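# Put jars heavier than SAMPLE B upright on the mat

## Task

Find every jar on the desk that is heavier than the jar marked SAMPLE B and leave each one standing upright on the mat. Every other jar must end up standing somewhere off the mat. The task fails if any container touches the floor, or if the robot falls over or is left tilted.

## Robot and tools

Robot: a LinearBot. It has an omnidirectional base and a column about 1.7 m tall. A carriage rides up the column on lift_m and carries two six-joint arms, left and right. Each arm ends in a five-finger hand. The arm bases sit about 0.57 m + lift_m above the floor, and the carriage hangs roughly 0.15 m below them. A hand reaches about 0.78 m from its shoulder but only about 0.4 m downward. With both arms parked (joints 1 to 6 at 0, 0.05, 0.05, 1.45, 0, 0), the robot is about 0.85 m wide and 0.65 m long. There are three cameras. carriage_camera faces forward, tilted about 20 degrees down. left_wrist_camera and right_wrist_camera each look at their own hand point.

Frames: all positions are in metres. In the base frame the origin is on the floor under the base centre, with x forward, y left and z up. The left_hand and right_hand readings are hand points in this frame; true hands tend to sit lower than reported, especially at long reach. base_odometry uses the start-of-scene base frame. It counts wheel turns only, so slip shows up as travel. Heading is in rad, left positive, from -3.142 to 3.142.

move: one action per call. Arguments:
- base: an object holding exactly one relative command, an offset from where the base last reported itself. translate_m is forward positive, -2 to 2 m. strafe_m is left positive, -2 to 2 m. rotate_rad is counter-clockwise positive, -6.3 to 6.3 rad.
- joints: one shared object keyed by joint name, covering both arms, the lift and both hands. Every value is an absolute target, not an offset. lift_m: 0 to 1 m. For each side (left_/right_): joint1_rad -2.617 to 3.054 (arm yaw, 0 forward, positive left); joint2_rad 0 to 3.141 (shoulder: 0 upper arm back and level, 1.57 vertical, 3.14 forward); joint3_rad 0 to 3.141 (elbow, 0 folded, 3.14 straight); joint4_rad -1.57 to 1.57 (wrist pitch, positive lifts fingertips); joint5_rad -1.57 to 1.57 (wrist yaw, positive swings fingertips right); joint6_rad -2.094 to 2.094 (roll, positive clockwise viewed from the forearm). Hand keys <side>_hand_little, _ring, _middle, _index, _thumb_bend and _thumb_turn are unitless, -1 to 1, with +1 open/straight (thumb_turn +1 beside the palm, -1 opposite the fingers). <side>_hand_force_limit (-1 to 1) is a setting mapping to about 0 to 10 N of fingertip force (15 N for the thumb). <side>_hand_speed (-0.96 to 1) is also a setting; it starts at -0.8, and -0.94 or slower gives a gentle grip.
- speeds: per-action top speeds. translate_m and strafe_m 0.02 to 0.5 m/s; rotate_rad 0.05 to 1.57 rad/s; lift_m 0.08 to 0.27 m/s.
- min_time_s: 0.1 to 8 s, the shortest duration for the arm motions. Values of 2 or more make hand paths straighter. Values that are too short make the arm whip and overshoot.
- cameras: a list drawn from carriage_camera, left_wrist_camera, right_wrist_camera, or all.
- blocking: true (the default) waits until everything rests. false returns within about 0.5 s while motion continues.
An action may not exceed 15 s, and a move times out at 14 s. An empty move simply reports state and images.

wait(seconds 0 to 10, cameras) lets time pass and returns state. It ends early once motions settle. stop brakes every running motion, but the base coasts a little first. zoom_image(camera, region [x0,y0,x1,y1], at most 504x504 px) magnifies the latest image. show_instructions shows the reference pages. finished_scene ends the scene for good, and the result must then hold without the robot.

Results: base_status and joint_status read done, moving, off_target (resting short and possibly still pushing), contact_stop, time_out, not_followed (the arm was blocked by the self-collision check) or limit_stop_at_motor_heat. A contact_stop or time_out you did not order, or a refused call, cancels the rest of that reply's move, wait and finished_scene calls. <side>_hand_stopped_by lists little, ring, middle, index, thumb_bend and thumb_turn, each as moving, target, force, stalled or fault. The per-finger load_n values are fingertip forces in N; a drop to about 0 means the grip was lost. motor_effort is given in percent of maximum, with the peak in brackets. Joint torques, a Motor temperatures line per arm, on_its_own notes and MOTOR HOT / OVER-TEMPERATURE FAULT lines may also appear. Comparing joint torques or effort while holding each jar is one way to judge weight against SAMPLE B.

Gripping: a finger motor moves only when its target changes, and it stops at the target or at the force limit. To squeeze harder, raise the limit and send a target closed beyond the current reading. To let go, send a target more open than the reading. With the thumb turned in front, the hand wraps objects about 0.035 to 0.065 m thick.

Cautions: the base stops on contact but the arms do not, so a blocked arm keeps pushing and then leaps free. Keep the two arms from hitting or pressing each other, since hard contact can end the scene. Do not leave a stretched-out or loaded arm sitting still, because it overheats and falls; park it when MOTOR HOT appears. The robot can tip over with a high carriage, arms reaching out and loaded, fast swings, or pulling on held things. Lower jars gently, never drop them, keep them off the floor, and avoid hard hits on furniture. After a contact stop, back off about 0.2 m.

Each tool is called after "Call:" as name(argument=value, ...) on one line, values as JSON.

Reference images:

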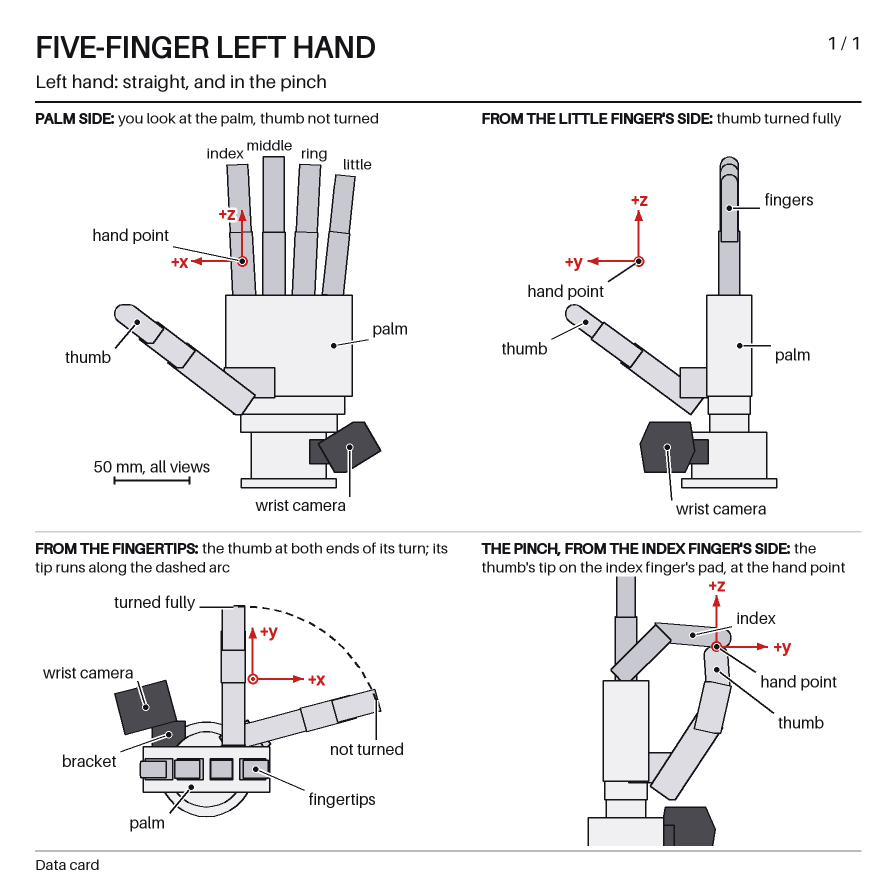

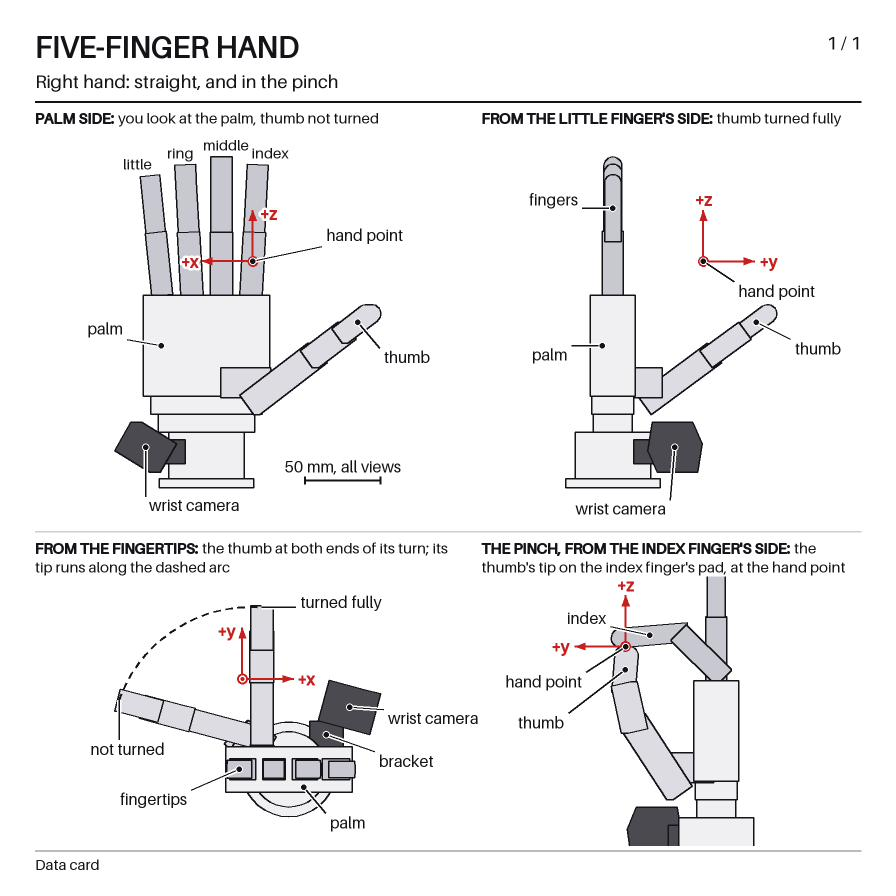

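## Session

Call:
move()

Scene clock: 0.00 s.
Joint torques (N m): no reading
Motor temperatures (°C): left_arm=[25 28 30 28 27 29] | right_arm=[29 31 26 35 25 29]
base_odometry: x=+0.000 y=+0.000 heading=+0.000
base_status: not commanded
joint_positions: lift_m=+0.300 left_joint1_rad=+0.008 left_joint2_rad=+0.036 left_joint3_rad=+0.061 left_joint4_rad=+1.444 left_joint5_rad=+0.024 left_joint6_rad=-0.036 right_joint1_rad=-0.008 right_joint2_rad=+0.030 right_joint3_rad=+0.060 right_joint4_rad=+1.442 right_joint5_rad=+0.022 right_joint6_rad=+0.036 left_hand_little=+1.000 left_hand_ring=+1.000 left_hand_middle=+1.000 left_hand_index=+1.000 left_hand_thumb_turn=+1.000 left_hand_thumb_bend=+1.000 left_hand_force_limit=+0.000 left_hand_speed=-0.800 right_hand_little=+1.000 right_hand_ring=+1.000 right_hand_middle=+1.000 right_hand_index=+1.000 right_hand_thumb_turn=+1.000 right_hand_thumb_bend=+1.000 right_hand_force_limit=+0.000 right_hand_speed=-0.800
joint_status: not commanded
left_hand_stopped_by: target,target,target,target,target,target
right_hand_stopped_by: target,target,target,target,target,target
left_little_load_n: 0.0
left_ring_load_n: 0.0
left_middle_load_n: 0.0
left_index_load_n: 0.0
left_thumb_bend_load_n: 0.0
left_thumb_turn_load_n: 0.0
right_little_load_n: 0.0
right_ring_load_n: 0.0
right_middle_load_n: 0.0
right_index_load_n: 0.0
right_thumb_bend_load_n: -0.5
right_thumb_turn_load_n: 0.0
motor_effort: lift_m=+30 drive_wheels=+0
left_hand: x=+0.3012 y=+0.2746 z=+1.2969 quat_wxyz=(+0.696, -0.029, +0.044, -0.716) (m; base frame)
right_hand: x=+0.3000 y=-0.2835 z=+1.2985 quat_wxyz=(+0.716, -0.026, +0.043, -0.697) (m; base frame)
pictures: carriage_camera, left_wrist_camera, right_wrist_camera
Images, in order (width x height): carriage_camera 896x504, left_wrist_camera 896x504, right_wrist_camera 896x504.

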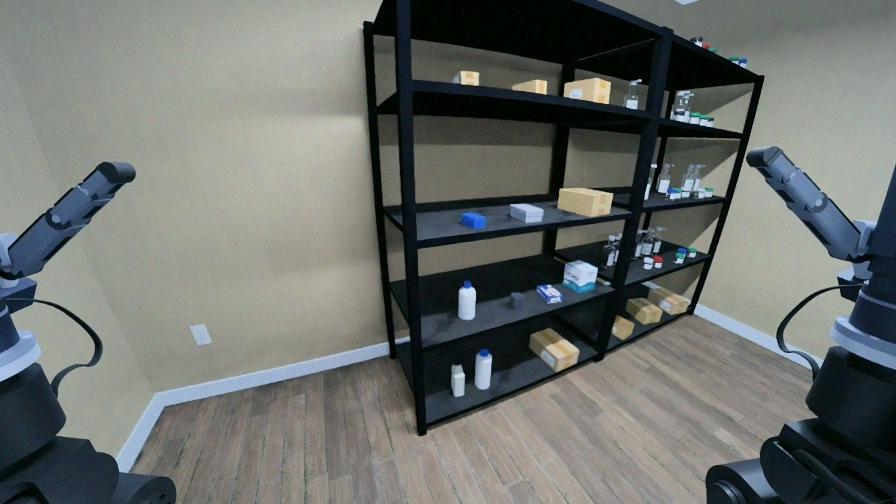

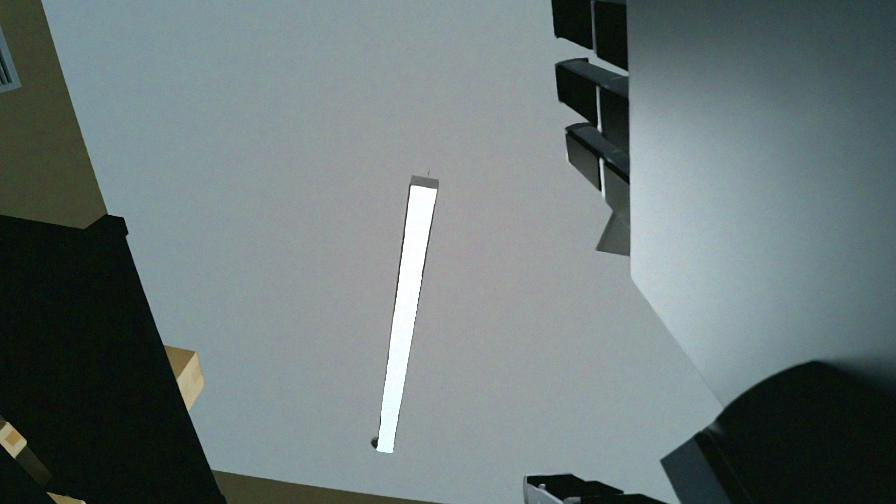

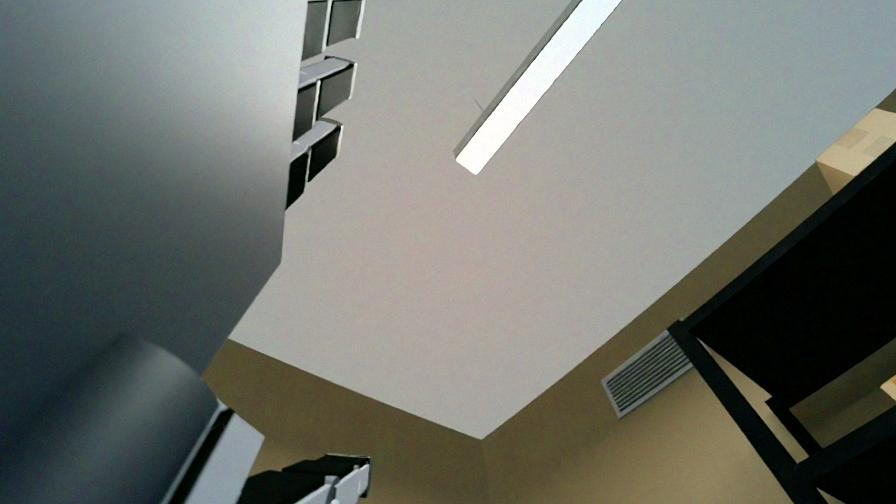

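Call:
move(base={"rotate_rad": -1.2}, cameras=["carriage_camera"])

Call:
move(base={"rotate_rad": -1.2}, cameras=["carriage_camera"])

Call:
move(base={"rotate_rad": -1.2}, cameras=["carriage_camera"])

Call:
move(base={"rotate_rad": -1.2}, cameras=["carriage_camera"])

Scene clock: 5.87 s.
Joint torques (N m): left_arm=[-0.4 4.4 5.16 -0.24 -0.03 0] | right_arm=[0.17 3.78 6.27 -0.14 -0.06 -0.03]
move: done
base_odometry: x=+0.000 y=+0.000 heading=-1.200
base_status: done
joint_positions: lift_m=+0.300 left_joint1_rad=+0.008 left_joint2_rad=+0.036 left_joint3_rad=+0.061 left_joint4_rad=+1.442 left_joint5_rad=+0.024 left_joint6_rad=-0.036 right_joint1_rad=-0.008 right_joint2_rad=+0.030 right_joint3_rad=+0.060 right_joint4_rad=+1.442 right_joint5_rad=+0.022 right_joint6_rad=+0.036 left_hand_little=+1.000 left_hand_ring=+1.000 left_hand_middle=+1.000 left_hand_index=+1.000 left_hand_thumb_turn=+1.000 left_hand_thumb_bend=+1.000 left_hand_force_limit=+0.000 left_hand_speed=-0.800 right_hand_little=+1.000 right_hand_ring=+1.000 right_hand_middle=+1.000 right_hand_index=+1.000 right_hand_thumb_turn=+1.000 right_hand_thumb_bend=+1.000 right_hand_force_limit=+0.000 right_hand_speed=-0.800
joint_status: not commanded
left_hand_stopped_by: target,target,target,target,target,target
right_hand_stopped_by: target,target,target,target,target,target
left_little_load_n: 0.0
left_ring_load_n: 0.0
left_middle_load_n: 0.0
left_index_load_n: 0.0
left_thumb_bend_load_n: 0.0
left_thumb_turn_load_n: 0.0
right_little_load_n: 0.0
right_ring_load_n: 0.0
right_middle_load_n: 0.0
right_index_load_n: 0.0
right_thumb_bend_load_n: 0.0
right_thumb_turn_load_n: 0.0
motor_effort: lift_m=+30(31) drive_wheels=+8(16)
left_hand: x=+0.3015 y=+0.2746 z=+1.2968 quat_wxyz=(+0.696, -0.029, +0.044, -0.716) (m; base frame)
right_hand: x=+0.3000 y=-0.2835 z=+1.2985 quat_wxyz=(+0.716, -0.026, +0.043, -0.697) (m; base frame)
pictures: carriage_camera
Images, in order (width x height): carriage_camera 896x504.

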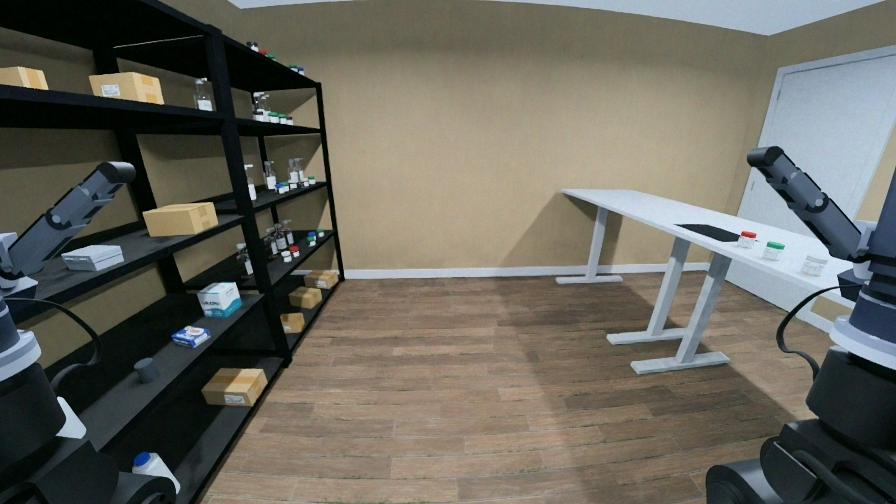

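Scene clock: 8.63 s.
Joint torques (N m): left_arm=[-0.39 4.38 5.18 -0.23 -0.04 -0.01] | right_arm=[0.14 3.99 6.23 -0.12 -0.01 0.05]
move: done
base_odometry: x=+0.000 y=+0.000 heading=-2.399
base_status: done
joint_positions: lift_m=+0.300 left_joint1_rad=+0.008 left_joint2_rad=+0.036 left_joint3_rad=+0.061 left_joint4_rad=+1.442 left_joint5_rad=+0.024 left_joint6_rad=-0.036 right_joint1_rad=-0.008 right_joint2_rad=+0.030 right_joint3_rad=+0.060 right_joint4_rad=+1.442 right_joint5_rad=+0.022 right_joint6_rad=+0.036 left_hand_little=+1.000 left_hand_ring=+1.000 left_hand_middle=+1.000 left_hand_index=+1.000 left_hand_thumb_turn=+1.000 left_hand_thumb_bend=+1.000 left_hand_force_limit=+0.000 left_hand_speed=-0.800 right_hand_little=+1.000 right_hand_ring=+1.000 right_hand_middle=+1.000 right_hand_index=+1.000 right_hand_thumb_turn=+1.000 right_hand_thumb_bend=+1.000 right_hand_force_limit=+0.000 right_hand_speed=-0.800
joint_status: not commanded
left_hand_stopped_by: target,target,target,target,target,target
right_hand_stopped_by: target,target,target,target,target,target
left_little_load_n: 0.0
left_ring_load_n: 0.0
left_middle_load_n: 0.0
left_index_load_n: 0.0
left_thumb_bend_load_n: 0.0
left_thumb_turn_load_n: 0.0
right_little_load_n: 0.0
right_ring_load_n: 0.0
right_middle_load_n: 0.0
right_index_load_n: 0.0
right_thumb_bend_load_n: 0.0
right_thumb_turn_load_n: 0.0
motor_effort: lift_m=+31(31) drive_wheels=+9(17)
left_hand: x=+0.3016 y=+0.2746 z=+1.2967 quat_wxyz=(+0.696, -0.029, +0.044, -0.716) (m; base frame)
right_hand: x=+0.3000 y=-0.2835 z=+1.2985 quat_wxyz=(+0.716, -0.026, +0.043, -0.697) (m; base frame)
pictures: carriage_camera
Images, in order (width x height): carriage_camera 896x504.

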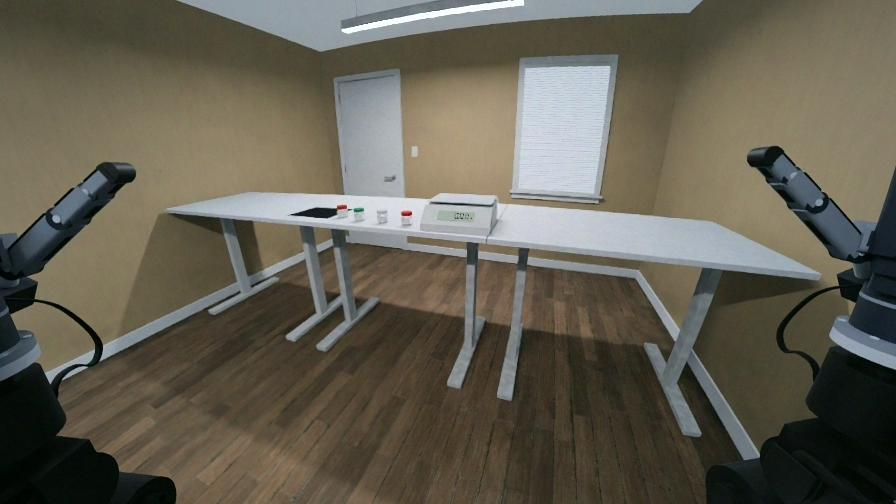

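Scene clock: 11.40 s.
Joint torques (N m): left_arm=[-0.39 4.4 5.18 -0.22 -0.03 0] | right_arm=[-0.05 3.99 6.23 -0.12 0.05 -0.03]
move: done
base_odometry: x=+0.000 y=+0.000 heading=+2.685
base_status: done
joint_positions: lift_m=+0.300 left_joint1_rad=+0.008 left_joint2_rad=+0.036 left_joint3_rad=+0.061 left_joint4_rad=+1.442 left_joint5_rad=+0.024 left_joint6_rad=-0.036 right_joint1_rad=-0.008 right_joint2_rad=+0.030 right_joint3_rad=+0.060 right_joint4_rad=+1.442 right_joint5_rad=+0.022 right_joint6_rad=+0.036 left_hand_little=+1.000 left_hand_ring=+1.000 left_hand_middle=+1.000 left_hand_index=+1.000 left_hand_thumb_turn=+1.000 left_hand_thumb_bend=+1.000 left_hand_force_limit=+0.000 left_hand_speed=-0.800 right_hand_little=+1.000 right_hand_ring=+1.000 right_hand_middle=+1.000 right_hand_index=+1.000 right_hand_thumb_turn=+1.000 right_hand_thumb_bend=+1.000 right_hand_force_limit=+0.000 right_hand_speed=-0.800
joint_status: not commanded
left_hand_stopped_by: target,target,target,target,target,target
right_hand_stopped_by: target,target,target,target,target,target
left_little_load_n: 0.0
left_ring_load_n: 0.0
left_middle_load_n: 0.0
left_index_load_n: 0.0
left_thumb_bend_load_n: 0.5
left_thumb_turn_load_n: 0.0
right_little_load_n: 0.0
right_ring_load_n: 0.0
right_middle_load_n: 0.0
right_index_load_n: 0.0
right_thumb_bend_load_n: 0.0
right_thumb_turn_load_n: 0.0
motor_effort: lift_m=+30(31) drive_wheels=+9(17)
left_hand: x=+0.3017 y=+0.2746 z=+1.2967 quat_wxyz=(+0.696, -0.029, +0.045, -0.716) (m; base frame)
right_hand: x=+0.3000 y=-0.2835 z=+1.2985 quat_wxyz=(+0.716, -0.026, +0.043, -0.697) (m; base frame)
pictures: carriage_camera
Images, in order (width x height): carriage_camera 896x504.

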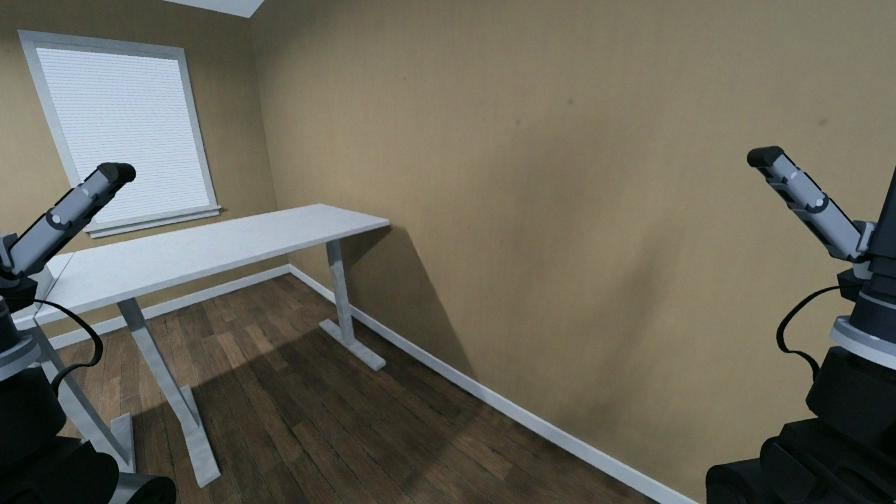

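Scene clock: 14.17 s.
Joint torques (N m): left_arm=[-0.39 4.37 5.18 -0.21 -0.04 0] | right_arm=[-0.02 3.84 6.24 -0.1 -0.04 0.02]
move: done
base_odometry: x=+0.000 y=+0.000 heading=+1.485
base_status: done
joint_positions: lift_m=+0.300 left_joint1_rad=+0.008 left_joint2_rad=+0.036 left_joint3_rad=+0.061 left_joint4_rad=+1.441 left_joint5_rad=+0.024 left_joint6_rad=-0.036 right_joint1_rad=-0.008 right_joint2_rad=+0.030 right_joint3_rad=+0.060 right_joint4_rad=+1.442 right_joint5_rad=+0.022 right_joint6_rad=+0.036 left_hand_little=+1.000 left_hand_ring=+1.000 left_hand_middle=+1.000 left_hand_index=+1.000 left_hand_thumb_turn=+1.000 left_hand_thumb_bend=+1.000 left_hand_force_limit=+0.000 left_hand_speed=-0.800 right_hand_little=+1.000 right_hand_ring=+1.000 right_hand_middle=+1.000 right_hand_index=+1.000 right_hand_thumb_turn=+1.000 right_hand_thumb_bend=+1.000 right_hand_force_limit=+0.000 right_hand_speed=-0.800
joint_status: not commanded
left_hand_stopped_by: target,target,target,target,target,target
right_hand_stopped_by: target,target,target,target,target,target
left_little_load_n: 0.0
left_ring_load_n: 0.0
left_middle_load_n: 0.0
left_index_load_n: 0.0
left_thumb_bend_load_n: 0.0
left_thumb_turn_load_n: 0.0
right_little_load_n: 0.0
right_ring_load_n: 0.0
right_middle_load_n: 0.0
right_index_load_n: 0.0
right_thumb_bend_load_n: 0.0
right_thumb_turn_load_n: 0.0
motor_effort: lift_m=+30(31) drive_wheels=+9(17)
left_hand: x=+0.3018 y=+0.2746 z=+1.2967 quat_wxyz=(+0.696, -0.030, +0.045, -0.716) (m; base frame)
right_hand: x=+0.3000 y=-0.2835 z=+1.2985 quat_wxyz=(+0.716, -0.026, +0.043, -0.697) (m; base frame)
pictures: carriage_camera
Images, in order (width x height): carriage_camera 896x504.

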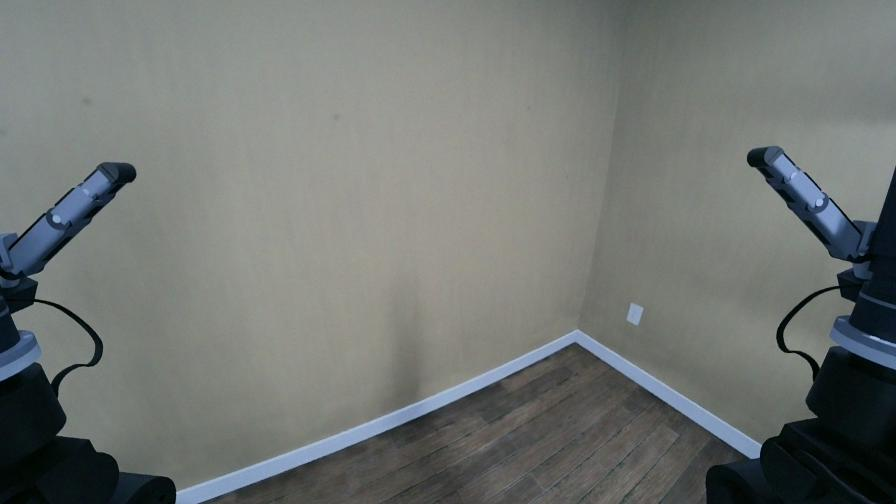

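Call:
move(base={"rotate_rad": 2.398}, cameras=["carriage_camera"])

Call:
zoom_image(camera="carriage_camera", region=[160, 170, 520, 270])

Scene clock: 20.67 s.
Joint torques (N m): left_arm=[-0.39 4.37 5.18 -0.19 -0.03 0] | right_arm=[0.02 3.85 6.11 -0.11 -0.08 0]
move: done
base_odometry: x=+0.000 y=+0.000 heading=-2.401
base_status: done
joint_positions: lift_m=+0.300 left_joint1_rad=+0.008 left_joint2_rad=+0.036 left_joint3_rad=+0.061 left_joint4_rad=+1.439 left_joint5_rad=+0.024 left_joint6_rad=-0.036 right_joint1_rad=-0.008 right_joint2_rad=+0.030 right_joint3_rad=+0.060 right_joint4_rad=+1.440 right_joint5_rad=+0.022 right_joint6_rad=+0.036 left_hand_little=+1.000 left_hand_ring=+1.000 left_hand_middle=+1.000 left_hand_index=+1.000 left_hand_thumb_turn=+1.000 left_hand_thumb_bend=+1.000 left_hand_force_limit=+0.000 left_hand_speed=-0.800 right_hand_little=+1.000 right_hand_ring=+1.000 right_hand_middle=+1.000 right_hand_index=+1.000 right_hand_thumb_turn=+1.000 right_hand_thumb_bend=+1.000 right_hand_force_limit=+0.000 right_hand_speed=-0.800
joint_status: not commanded
left_hand_stopped_by: target,target,target,target,target,target
right_hand_stopped_by: target,target,target,target,target,target
left_little_load_n: 0.0
left_ring_load_n: 0.0
left_middle_load_n: 0.0
left_index_load_n: 0.0
left_thumb_bend_load_n: 0.0
left_thumb_turn_load_n: -0.5
right_little_load_n: 0.0
right_ring_load_n: 0.0
right_middle_load_n: 0.0
right_index_load_n: 0.0
right_thumb_bend_load_n: 0.0
right_thumb_turn_load_n: 0.0
motor_effort: lift_m=+30(31) drive_wheels=+9(23)
left_hand: x=+0.3023 y=+0.2746 z=+1.2965 quat_wxyz=(+0.696, -0.030, +0.045, -0.716) (m; base frame)
right_hand: x=+0.3004 y=-0.2835 z=+1.2983 quat_wxyz=(+0.715, -0.027, +0.044, -0.697) (m; base frame)
pictures: carriage_camera
Images, in order (width x height): carriage_camera 896x504.

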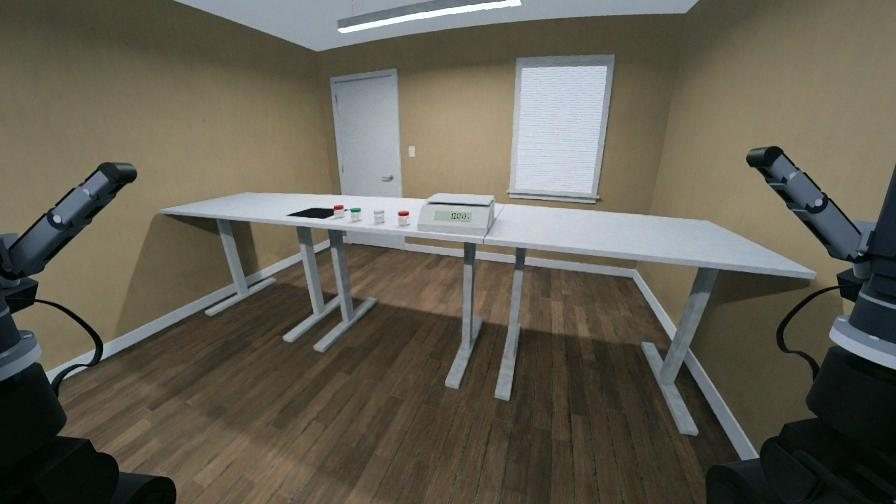

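Scaled by 1.400 from the camera's 896x504 image, which has a finer 1280x720 frame.

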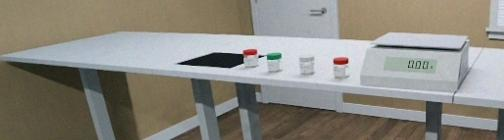

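Call:
move(base={"rotate_rad": -0.37}, joints={"lift_m": 0.45}, cameras=["carriage_camera"])

Scene clock: 27.17 s.
Joint torques (N m): left_arm=[-0.39 4.38 5.19 -0.21 -0.03 0] | right_arm=[-0.03 3.73 6.37 -0.04 -0.04 0.01]
move: done
base_odometry: x=+0.000 y=+0.000 heading=-2.770
base_status: done
joint_positions: lift_m=+0.450 left_joint1_rad=+0.008 left_joint2_rad=+0.036 left_joint3_rad=+0.061 left_joint4_rad=+1.440 left_joint5_rad=+0.024 left_joint6_rad=-0.036 right_joint1_rad=-0.008 right_joint2_rad=+0.030 right_joint3_rad=+0.060 right_joint4_rad=+1.440 right_joint5_rad=+0.022 right_joint6_rad=+0.036 left_hand_little=+1.000 left_hand_ring=+1.000 left_hand_middle=+1.000 left_hand_index=+1.000 left_hand_thumb_turn=+1.000 left_hand_thumb_bend=+1.000 left_hand_force_limit=+0.000 left_hand_speed=-0.800 right_hand_little=+1.000 right_hand_ring=+1.000 right_hand_middle=+1.000 right_hand_index=+1.000 right_hand_thumb_turn=+1.000 right_hand_thumb_bend=+1.000 right_hand_force_limit=+0.000 right_hand_speed=-0.800
joint_status: all done
left_hand_stopped_by: target,target,target,target,target,target
right_hand_stopped_by: target,target,target,target,target,target
left_little_load_n: 0.0
left_ring_load_n: 0.0
left_middle_load_n: 0.0
left_index_load_n: 0.0
left_thumb_bend_load_n: 0.0
left_thumb_turn_load_n: 0.0
right_little_load_n: 0.0
right_ring_load_n: 0.0
right_middle_load_n: 0.0
right_index_load_n: 0.0
right_thumb_bend_load_n: 0.0
right_thumb_turn_load_n: 0.0
motor_effort: lift_m=+30(38) drive_wheels=-13(14)
left_hand: x=+0.3021 y=+0.2746 z=+1.4465 quat_wxyz=(+0.696, -0.030, +0.045, -0.716) (m; base frame)
right_hand: x=+0.3004 y=-0.2835 z=+1.4483 quat_wxyz=(+0.715, -0.027, +0.044, -0.697) (m; base frame)
pictures: carriage_camera
Images, in order (width x height): carriage_camera 896x504.

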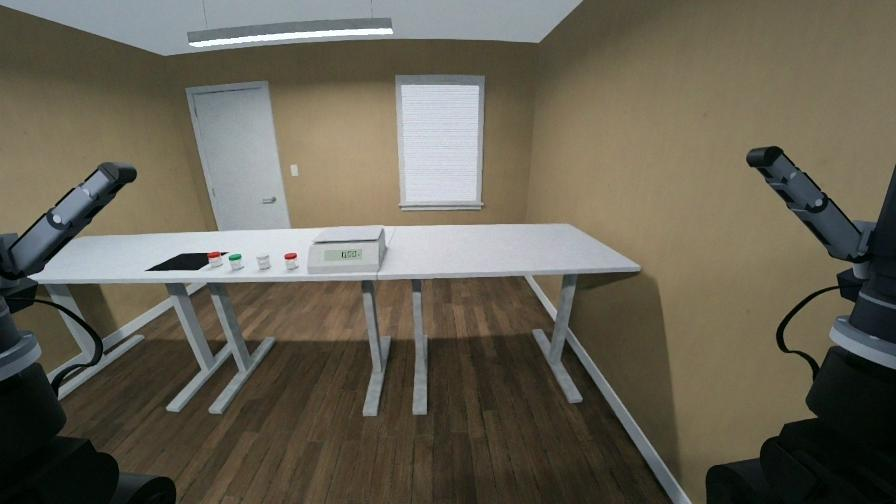

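Call:
move(base={"strafe_m": 0.8}, cameras=["carriage_camera"])

Call:
move(base={"translate_m": 0.6}, cameras=["carriage_camera"])

Scene clock: 39.60 s.
Joint torques (N m): left_arm=[-0.36 4.38 5.18 -0.21 -0.04 0] | right_arm=[0.12 3.63 6.16 -0.06 -0.04 -0.04]
move: done
base_odometry: x=+0.292 y=-0.745 heading=-2.769
base_status: done
joint_positions: lift_m=+0.450 left_joint1_rad=+0.007 left_joint2_rad=+0.036 left_joint3_rad=+0.061 left_joint4_rad=+1.440 left_joint5_rad=+0.024 left_joint6_rad=-0.036 right_joint1_rad=-0.008 right_joint2_rad=+0.030 right_joint3_rad=+0.060 right_joint4_rad=+1.440 right_joint5_rad=+0.021 right_joint6_rad=+0.036 left_hand_little=+1.000 left_hand_ring=+1.000 left_hand_middle=+1.000 left_hand_index=+1.000 left_hand_thumb_turn=+1.000 left_hand_thumb_bend=+1.000 left_hand_force_limit=+0.000 left_hand_speed=-0.800 right_hand_little=+1.000 right_hand_ring=+1.000 right_hand_middle=+1.000 right_hand_index=+1.000 right_hand_thumb_turn=+1.000 right_hand_thumb_bend=+1.000 right_hand_force_limit=+0.000 right_hand_speed=-0.800
joint_status: not commanded
left_hand_stopped_by: target,target,target,target,target,target
right_hand_stopped_by: target,target,target,target,target,target
left_little_load_n: 0.0
left_ring_load_n: 0.0
left_middle_load_n: 0.0
left_index_load_n: 0.0
left_thumb_bend_load_n: 0.0
left_thumb_turn_load_n: 0.0
right_little_load_n: 0.0
right_ring_load_n: 0.0
right_middle_load_n: 0.0
right_index_load_n: 0.0
right_thumb_bend_load_n: 0.0
right_thumb_turn_load_n: 0.0
motor_effort: lift_m=+30(31) drive_wheels=-10(28)
left_hand: x=+0.3020 y=+0.2746 z=+1.4466 quat_wxyz=(+0.696, -0.030, +0.045, -0.716) (m; base frame)
right_hand: x=+0.3004 y=-0.2833 z=+1.4483 quat_wxyz=(+0.715, -0.027, +0.044, -0.697) (m; base frame)
pictures: carriage_camera
Images, in order (width x height): carriage_camera 896x504.

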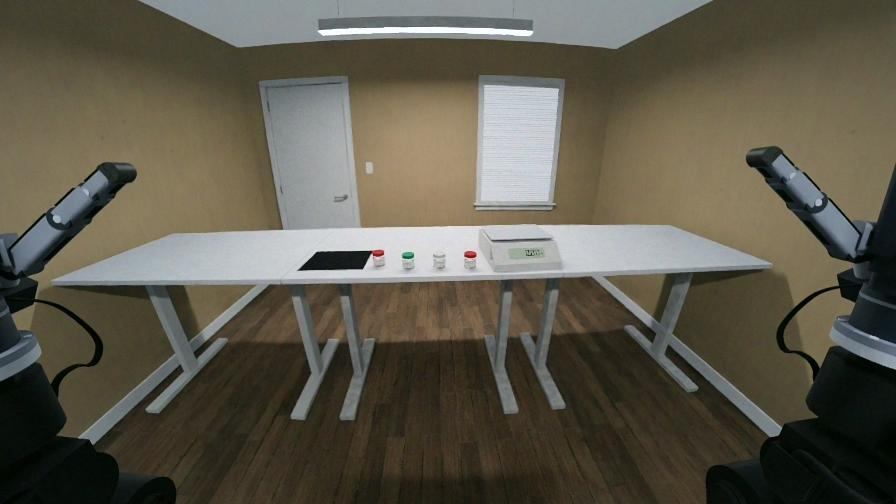

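Scene clock: 43.00 s.
Joint torques (N m): left_arm=[-0.36 4.38 5.19 -0.21 -0.03 0] | right_arm=[0.01 3.85 6.45 -0.05 -0.09 0]
move: done
base_odometry: x=-0.267 y=-0.964 heading=-2.768
base_status: done
joint_positions: lift_m=+0.450 left_joint1_rad=+0.007 left_joint2_rad=+0.036 left_joint3_rad=+0.061 left_joint4_rad=+1.441 left_joint5_rad=+0.024 left_joint6_rad=-0.036 right_joint1_rad=-0.008 right_joint2_rad=+0.030 right_joint3_rad=+0.060 right_joint4_rad=+1.439 right_joint5_rad=+0.022 right_joint6_rad=+0.036 left_hand_little=+1.000 left_hand_ring=+1.000 left_hand_middle=+1.000 left_hand_index=+1.000 left_hand_thumb_turn=+1.000 left_hand_thumb_bend=+1.000 left_hand_force_limit=+0.000 left_hand_speed=-0.800 right_hand_little=+1.000 right_hand_ring=+1.000 right_hand_middle=+1.000 right_hand_index=+1.000 right_hand_thumb_turn=+1.000 right_hand_thumb_bend=+1.000 right_hand_force_limit=+0.000 right_hand_speed=-0.800
joint_status: not commanded
left_hand_stopped_by: target,target,target,target,target,target
right_hand_stopped_by: target,target,target,target,target,target
left_little_load_n: 0.0
left_ring_load_n: 0.0
left_middle_load_n: 0.0
left_index_load_n: 0.0
left_thumb_bend_load_n: 0.0
left_thumb_turn_load_n: 0.0
right_little_load_n: 0.0
right_ring_load_n: 0.0
right_middle_load_n: 0.0
right_index_load_n: 0.0
right_thumb_bend_load_n: 0.0
right_thumb_turn_load_n: 0.0
motor_effort: lift_m=+30(31) drive_wheels=-5(16)
left_hand: x=+0.3019 y=+0.2745 z=+1.4466 quat_wxyz=(+0.696, -0.030, +0.045, -0.716) (m; base frame)
right_hand: x=+0.3007 y=-0.2834 z=+1.4482 quat_wxyz=(+0.715, -0.027, +0.044, -0.697) (m; base frame)
pictures: carriage_camera
Images, in order (width x height): carriage_camera 896x504.

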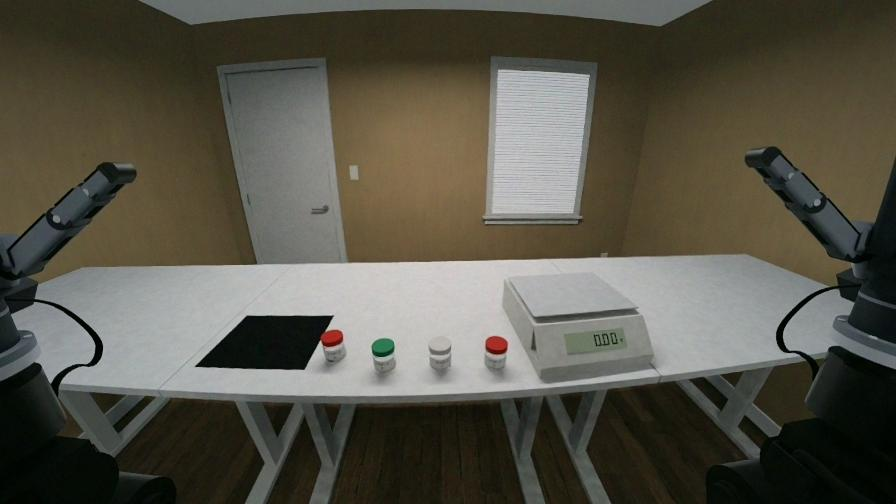

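Call:
zoom_image(camera="carriage_camera", region=[300, 300, 540, 400])

Call:
zoom_image(camera="carriage_camera", region=[480, 250, 680, 400])

Scaled by 2.100 from the camera's 896x504 image, which has a finer 1280x720 frame.

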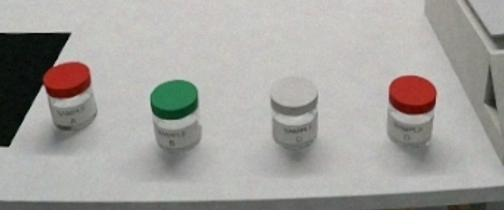

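Scaled by 2.520 from the camera's 896x504 image, which has a finer 1280x720 frame.

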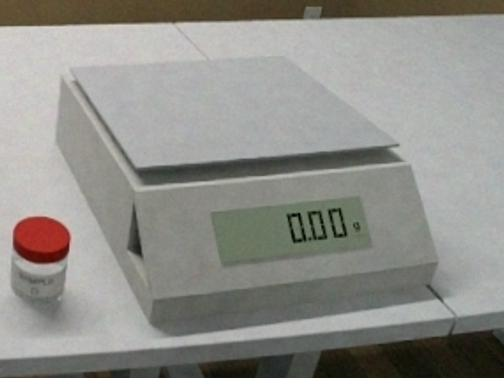

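Call:
move(base={"rotate_rad": 0.05}, joints={"right_joint2_rad": 1.2, "right_joint3_rad": 1.2, "right_joint4_rad": 0, "right_hand_thumb_turn": -1}, cameras=["carriage_camera", "right_wrist_camera"])

Call:
move(joints={"right_joint2_rad": 1.8, "right_joint3_rad": 1.8, "right_joint4_rad": 0})

Call:
move(joints={"right_joint2_rad": 1.8, "right_joint3_rad": 1.3, "right_joint4_rad": 0})

Call:
move(joints={"right_joint2_rad": 1.8, "right_joint3_rad": 1.3, "right_joint4_rad": -0.5, "right_joint6_rad": 1.57}, cameras=["carriage_camera", "right_wrist_camera"])

Scene clock: 100.10 s.
Joint torques (N m): left_arm=[-0.38 4.38 5.16 -0.21 -0.04 0.01] | right_arm=[-0.1 -3.62 11.79 2.19 -0.04 0.07]
Motor temperatures (°C): left_arm=[25 29 34 27 27 29] | right_arm=[29 32 34 36 25 28]
move: done
base_odometry: x=-0.267 y=-0.964 heading=-2.719
base_status: done
joint_positions: lift_m=+0.450 left_joint1_rad=+0.007 left_joint2_rad=+0.036 left_joint3_rad=+0.061 left_joint4_rad=+1.441 left_joint5_rad=+0.024 left_joint6_rad=-0.036 right_joint1_rad=-0.008 right_joint2_rad=+1.197 right_joint3_rad=+1.164 right_joint4_rad=+0.012 right_joint5_rad=+0.022 right_joint6_rad=+0.036 left_hand_little=+1.000 left_hand_ring=+1.000 left_hand_middle=+1.000 left_hand_index=+1.000 left_hand_thumb_turn=+1.000 left_hand_thumb_bend=+1.000 left_hand_force_limit=+0.000 left_hand_speed=-0.800 right_hand_little=+1.000 right_hand_ring=+1.000 right_hand_middle=+1.000 right_hand_index=+1.000 right_hand_thumb_turn=-1.000 right_hand_thumb_bend=+1.000 right_hand_force_limit=+0.000 right_hand_speed=-0.800
joint_status: all done
left_hand_stopped_by: target,target,target,target,target,target
right_hand_stopped_by: target,target,target,target,target,target
left_little_load_n: 0.0
left_ring_load_n: 0.0
left_middle_load_n: 0.0
left_index_load_n: 0.0
left_thumb_bend_load_n: 0.0
left_thumb_turn_load_n: 0.0
right_little_load_n: 0.0
right_ring_load_n: -0.5
right_middle_load_n: 0.0
right_index_load_n: 0.0
right_thumb_bend_load_n: 0.0
right_thumb_turn_load_n: 0.0
motor_effort: lift_m=+30(31) drive_wheels=-8(13)
left_hand: x=+0.3019 y=+0.2745 z=+1.4466 quat_wxyz=(+0.696, -0.030, +0.045, -0.716) (m; base frame)
right_hand: x=+0.6535 y=-0.2863 z=+1.3448 quat_wxyz=(+0.496, -0.488, +0.521, -0.494) (m; base frame)
pictures: carriage_camera, right_wrist_camera
Images, in order (width x height): carriage_camera 896x504, right_wrist_camera 896x504.

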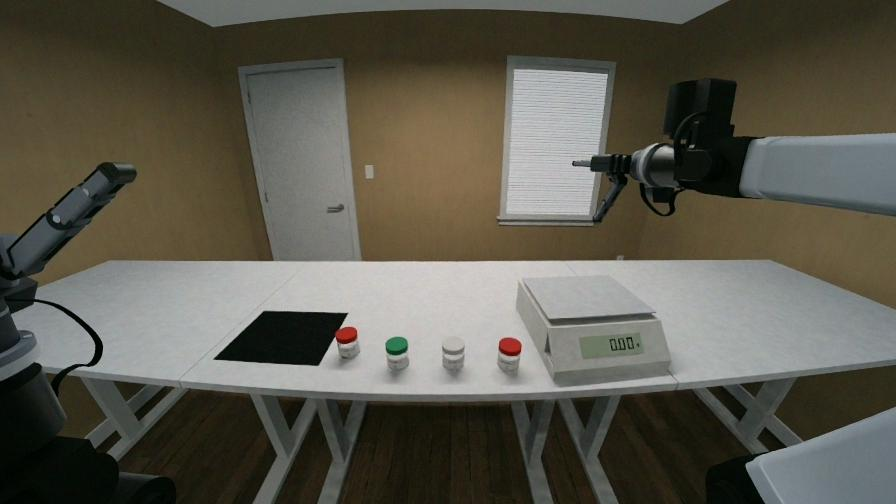

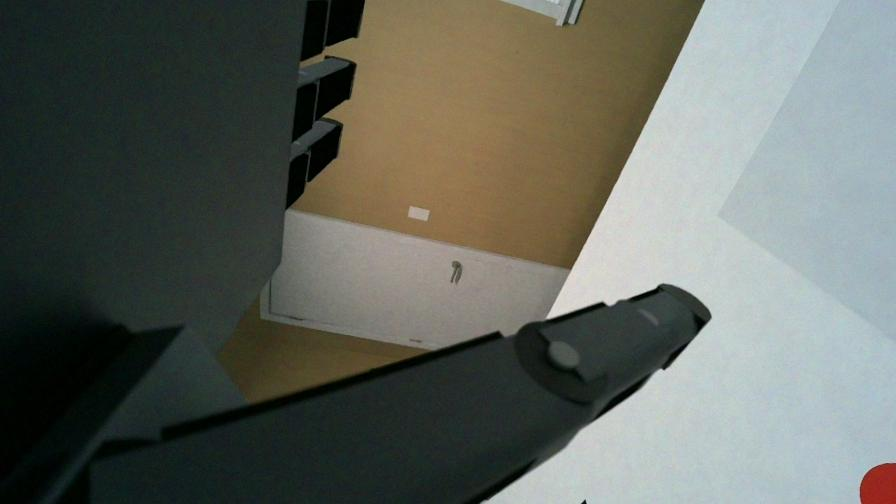

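Scene clock: 101.47 s.
Joint torques (N m): left_arm=[-0.36 4.4 5.19 -0.21 -0.04 0] | right_arm=[0.12 -8.28 11.6 2.31 0.01 0.08]
move: done
base_odometry: x=-0.267 y=-0.964 heading=-2.719
base_status: not commanded
joint_positions: lift_m=+0.450 left_joint1_rad=+0.007 left_joint2_rad=+0.036 left_joint3_rad=+0.061 left_joint4_rad=+1.441 left_joint5_rad=+0.024 left_joint6_rad=-0.036 right_joint1_rad=-0.008 right_joint2_rad=+1.796 right_joint3_rad=+1.766 right_joint4_rad=+0.003 right_joint5_rad=+0.022 right_joint6_rad=+0.036 left_hand_little=+1.000 left_hand_ring=+1.000 left_hand_middle=+1.000 left_hand_index=+1.000 left_hand_thumb_turn=+1.000 left_hand_thumb_bend=+1.000 left_hand_force_limit=+0.000 left_hand_speed=-0.800 right_hand_little=+1.000 right_hand_ring=+1.000 right_hand_middle=+1.000 right_hand_index=+1.000 right_hand_thumb_turn=-1.000 right_hand_thumb_bend=+1.000 right_hand_force_limit=+0.000 right_hand_speed=-0.800
joint_status: all done
left_hand_stopped_by: target,target,target,target,target,target
right_hand_stopped_by: target,target,target,target,target,target
left_little_load_n: 0.0
left_ring_load_n: 0.0
left_middle_load_n: 0.0
left_index_load_n: 0.0
left_thumb_bend_load_n: 0.0
left_thumb_turn_load_n: 0.0
right_little_load_n: 0.0
right_ring_load_n: 0.0
right_middle_load_n: 0.0
right_index_load_n: 0.0
right_thumb_bend_load_n: 0.0
right_thumb_turn_load_n: 0.0
motor_effort: lift_m=+31(31) drive_wheels=-8(9)
left_hand: x=+0.3019 y=+0.2745 z=+1.4466 quat_wxyz=(+0.696, -0.030, +0.045, -0.716) (m; base frame)
right_hand: x=+0.8084 y=-0.2875 z=+1.3548 quat_wxyz=(+0.494, -0.490, +0.523, -0.492) (m; base frame)
pictures: none

Scene clock: 102.60 s.
Joint torques (N m): left_arm=[-0.38 4.44 5.19 -0.21 -0.04 -0.01] | right_arm=[0.01 -8.51 7.28 2.2 0.03 0.05]
move: done
base_odometry: x=-0.267 y=-0.964 heading=-2.719
base_status: not commanded
joint_positions: lift_m=+0.450 left_joint1_rad=+0.007 left_joint2_rad=+0.036 left_joint3_rad=+0.061 left_joint4_rad=+1.441 left_joint5_rad=+0.024 left_joint6_rad=-0.036 right_joint1_rad=-0.008 right_joint2_rad=+1.799 right_joint3_rad=+1.308 right_joint4_rad=-0.012 right_joint5_rad=+0.022 right_joint6_rad=+0.036 left_hand_little=+1.000 left_hand_ring=+1.000 left_hand_middle=+1.000 left_hand_index=+1.000 left_hand_thumb_turn=+1.000 left_hand_thumb_bend=+1.000 left_hand_force_limit=+0.000 left_hand_speed=-0.800 right_hand_little=+1.000 right_hand_ring=+1.000 right_hand_middle=+1.000 right_hand_index=+1.000 right_hand_thumb_turn=-1.000 right_hand_thumb_bend=+1.000 right_hand_force_limit=+0.000 right_hand_speed=-0.800
joint_status: all done
left_hand_stopped_by: target,target,target,target,target,target
right_hand_stopped_by: target,target,target,target,target,target
left_little_load_n: 0.0
left_ring_load_n: 0.0
left_middle_load_n: 0.0
left_index_load_n: 0.0
left_thumb_bend_load_n: 0.0
left_thumb_turn_load_n: -0.5
right_little_load_n: -0.5
right_ring_load_n: -0.5
right_middle_load_n: -0.5
right_index_load_n: 0.0
right_thumb_bend_load_n: 0.0
right_thumb_turn_load_n: 0.0
motor_effort: lift_m=+30(31) drive_wheels=-8(9)
left_hand: x=+0.3019 y=+0.2745 z=+1.4466 quat_wxyz=(+0.696, -0.030, +0.045, -0.716) (m; base frame)
right_hand: x=+0.7468 y=-0.2870 z=+1.1249 quat_wxyz=(+0.359, -0.591, +0.626, -0.362) (m; base frame)
pictures: none

Scene clock: 104.03 s.
Joint torques (N m): left_arm=[-0.35 4.4 5.18 -0.22 -0.03 0] | right_arm=[0.29 -7.53 6.76 0.23 -0.36 0.18]
move: off_target
base_odometry: x=-0.267 y=-0.964 heading=-2.719
base_status: not commanded
joint_positions: lift_m=+0.450 left_joint1_rad=+0.007 left_joint2_rad=+0.036 left_joint3_rad=+0.061 left_joint4_rad=+1.441 left_joint5_rad=+0.024 left_joint6_rad=-0.036 right_joint1_rad=-0.009 right_joint2_rad=+1.793 right_joint3_rad=+1.311 right_joint4_rad=-0.355 right_joint5_rad=+0.053 right_joint6_rad=+1.548 left_hand_little=+1.000 left_hand_ring=+1.000 left_hand_middle=+1.000 left_hand_index=+1.000 left_hand_thumb_turn=+1.000 left_hand_thumb_bend=+1.000 left_hand_force_limit=+0.000 left_hand_speed=-0.800 right_hand_little=+1.000 right_hand_ring=+1.000 right_hand_middle=+1.000 right_hand_index=+1.000 right_hand_thumb_turn=-1.000 right_hand_thumb_bend=+1.000 right_hand_force_limit=+0.000 right_hand_speed=-0.800
joint_status: right_joint4_rad off_target (ended at -0.355, target -0.500); right_joint6_rad off_target (ended at +1.548, target +1.570); the others done
left_hand_stopped_by: target,target,target,target,target,target
right_hand_stopped_by: target,target,target,target,target,target
left_little_load_n: 0.0
left_ring_load_n: 0.0
left_middle_load_n: 0.0
left_index_load_n: 0.0
left_thumb_bend_load_n: 0.0
left_thumb_turn_load_n: 0.0
right_little_load_n: 0.0
right_ring_load_n: 0.0
right_middle_load_n: 0.0
right_index_load_n: 0.0
right_thumb_bend_load_n: 0.0
right_thumb_turn_load_n: 0.0
motor_effort: lift_m=+31(31) drive_wheels=-9(9)
left_hand: x=+0.3019 y=+0.2745 z=+1.4466 quat_wxyz=(+0.696, -0.030, +0.045, -0.716) (m; base frame)
right_hand: x=+0.7422 y=-0.2657 z=+1.1265 quat_wxyz=(+0.358, +0.003, +0.933, -0.030) (m; base frame)
pictures: carriage_camera, right_wrist_camera
Images, in order (width x height): carriage_camera 896x504, right_wrist_camera 896x504.

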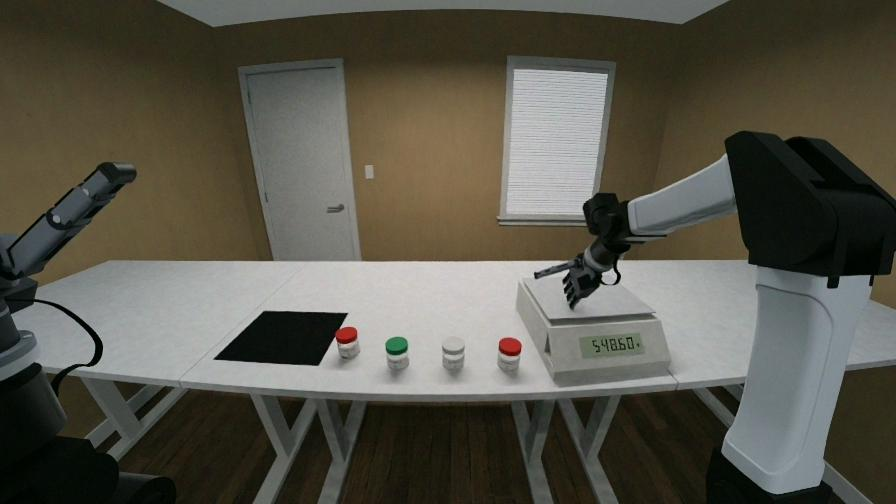

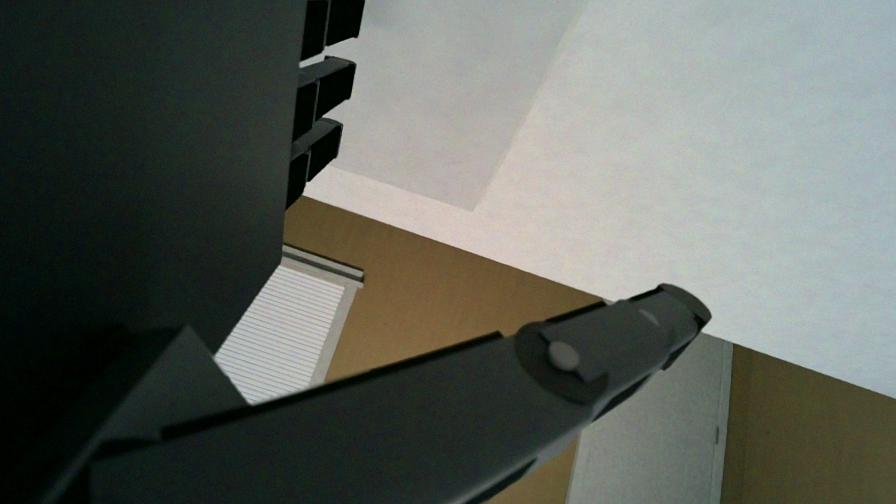

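Call:
move(joints={"lift_m": 0.6, "right_joint2_rad": 1.6, "right_joint3_rad": 1.3, "right_joint4_rad": 0.0, "right_joint6_rad": 1.57}, cameras=["carriage_camera", "right_wrist_camera"])

Scene clock: 109.13 s.
Joint torques (N m): left_arm=[-0.39 4.38 5.18 -0.25 -0.04 -0.01] | right_arm=[-0.05 -7.27 8.13 2.52 -0.08 0.11]
move: done
base_odometry: x=-0.267 y=-0.964 heading=-2.719
base_status: not commanded
joint_positions: lift_m=+0.600 left_joint1_rad=+0.007 left_joint2_rad=+0.036 left_joint3_rad=+0.061 left_joint4_rad=+1.441 left_joint5_rad=+0.024 left_joint6_rad=-0.036 right_joint1_rad=-0.009 right_joint2_rad=+1.602 right_joint3_rad=+1.301 right_joint4_rad=-0.013 right_joint5_rad=+0.030 right_joint6_rad=+1.557 left_hand_little=+1.000 left_hand_ring=+1.000 left_hand_middle=+1.000 left_hand_index=+1.000 left_hand_thumb_turn=+1.000 left_hand_thumb_bend=+1.000 left_hand_force_limit=+0.000 left_hand_speed=-0.800 right_hand_little=+1.000 right_hand_ring=+1.000 right_hand_middle=+1.000 right_hand_index=+1.000 right_hand_thumb_turn=-1.000 right_hand_thumb_bend=+1.000 right_hand_force_limit=+0.000 right_hand_speed=-0.800
joint_status: all done
left_hand_stopped_by: target,target,target,target,target,target
right_hand_stopped_by: target,target,target,target,target,target
left_little_load_n: 0.0
left_ring_load_n: 0.0
left_middle_load_n: 0.0
left_index_load_n: 0.0
left_thumb_bend_load_n: 0.0
left_thumb_turn_load_n: 0.0
right_little_load_n: 0.0
right_ring_load_n: 0.0
right_middle_load_n: 0.0
right_index_load_n: 0.0
right_thumb_bend_load_n: 0.0
right_thumb_turn_load_n: 0.0
motor_effort: lift_m=+30(38) drive_wheels=-8(9)
left_hand: x=+0.3019 y=+0.2745 z=+1.5966 quat_wxyz=(+0.696, -0.030, +0.045, -0.716) (m; base frame)
right_hand: x=+0.7618 y=-0.2617 z=+1.4554 quat_wxyz=(+0.588, +0.007, +0.809, -0.019) (m; base frame)
pictures: carriage_camera, right_wrist_camera
Images, in order (width x height): carriage_camera 896x504, right_wrist_camera 896x504.

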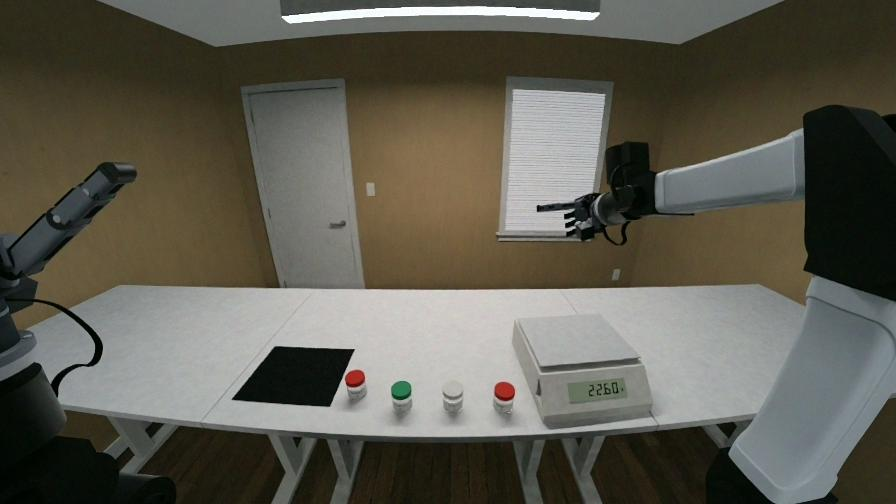

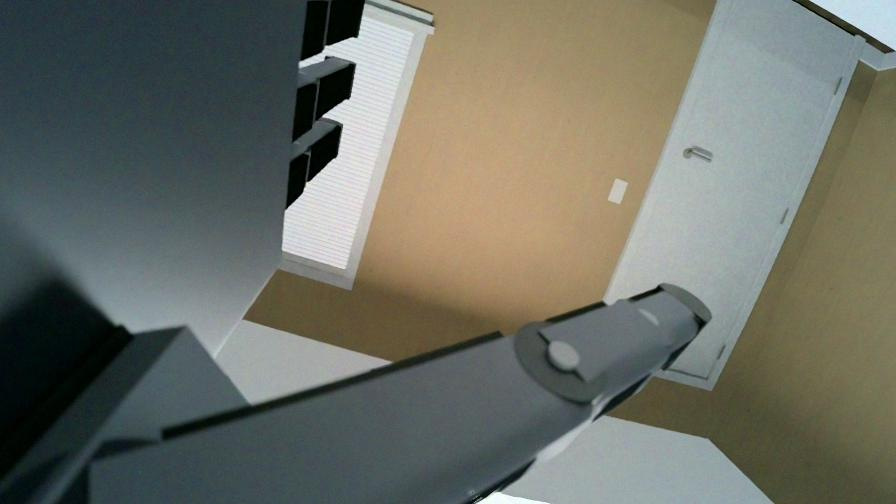

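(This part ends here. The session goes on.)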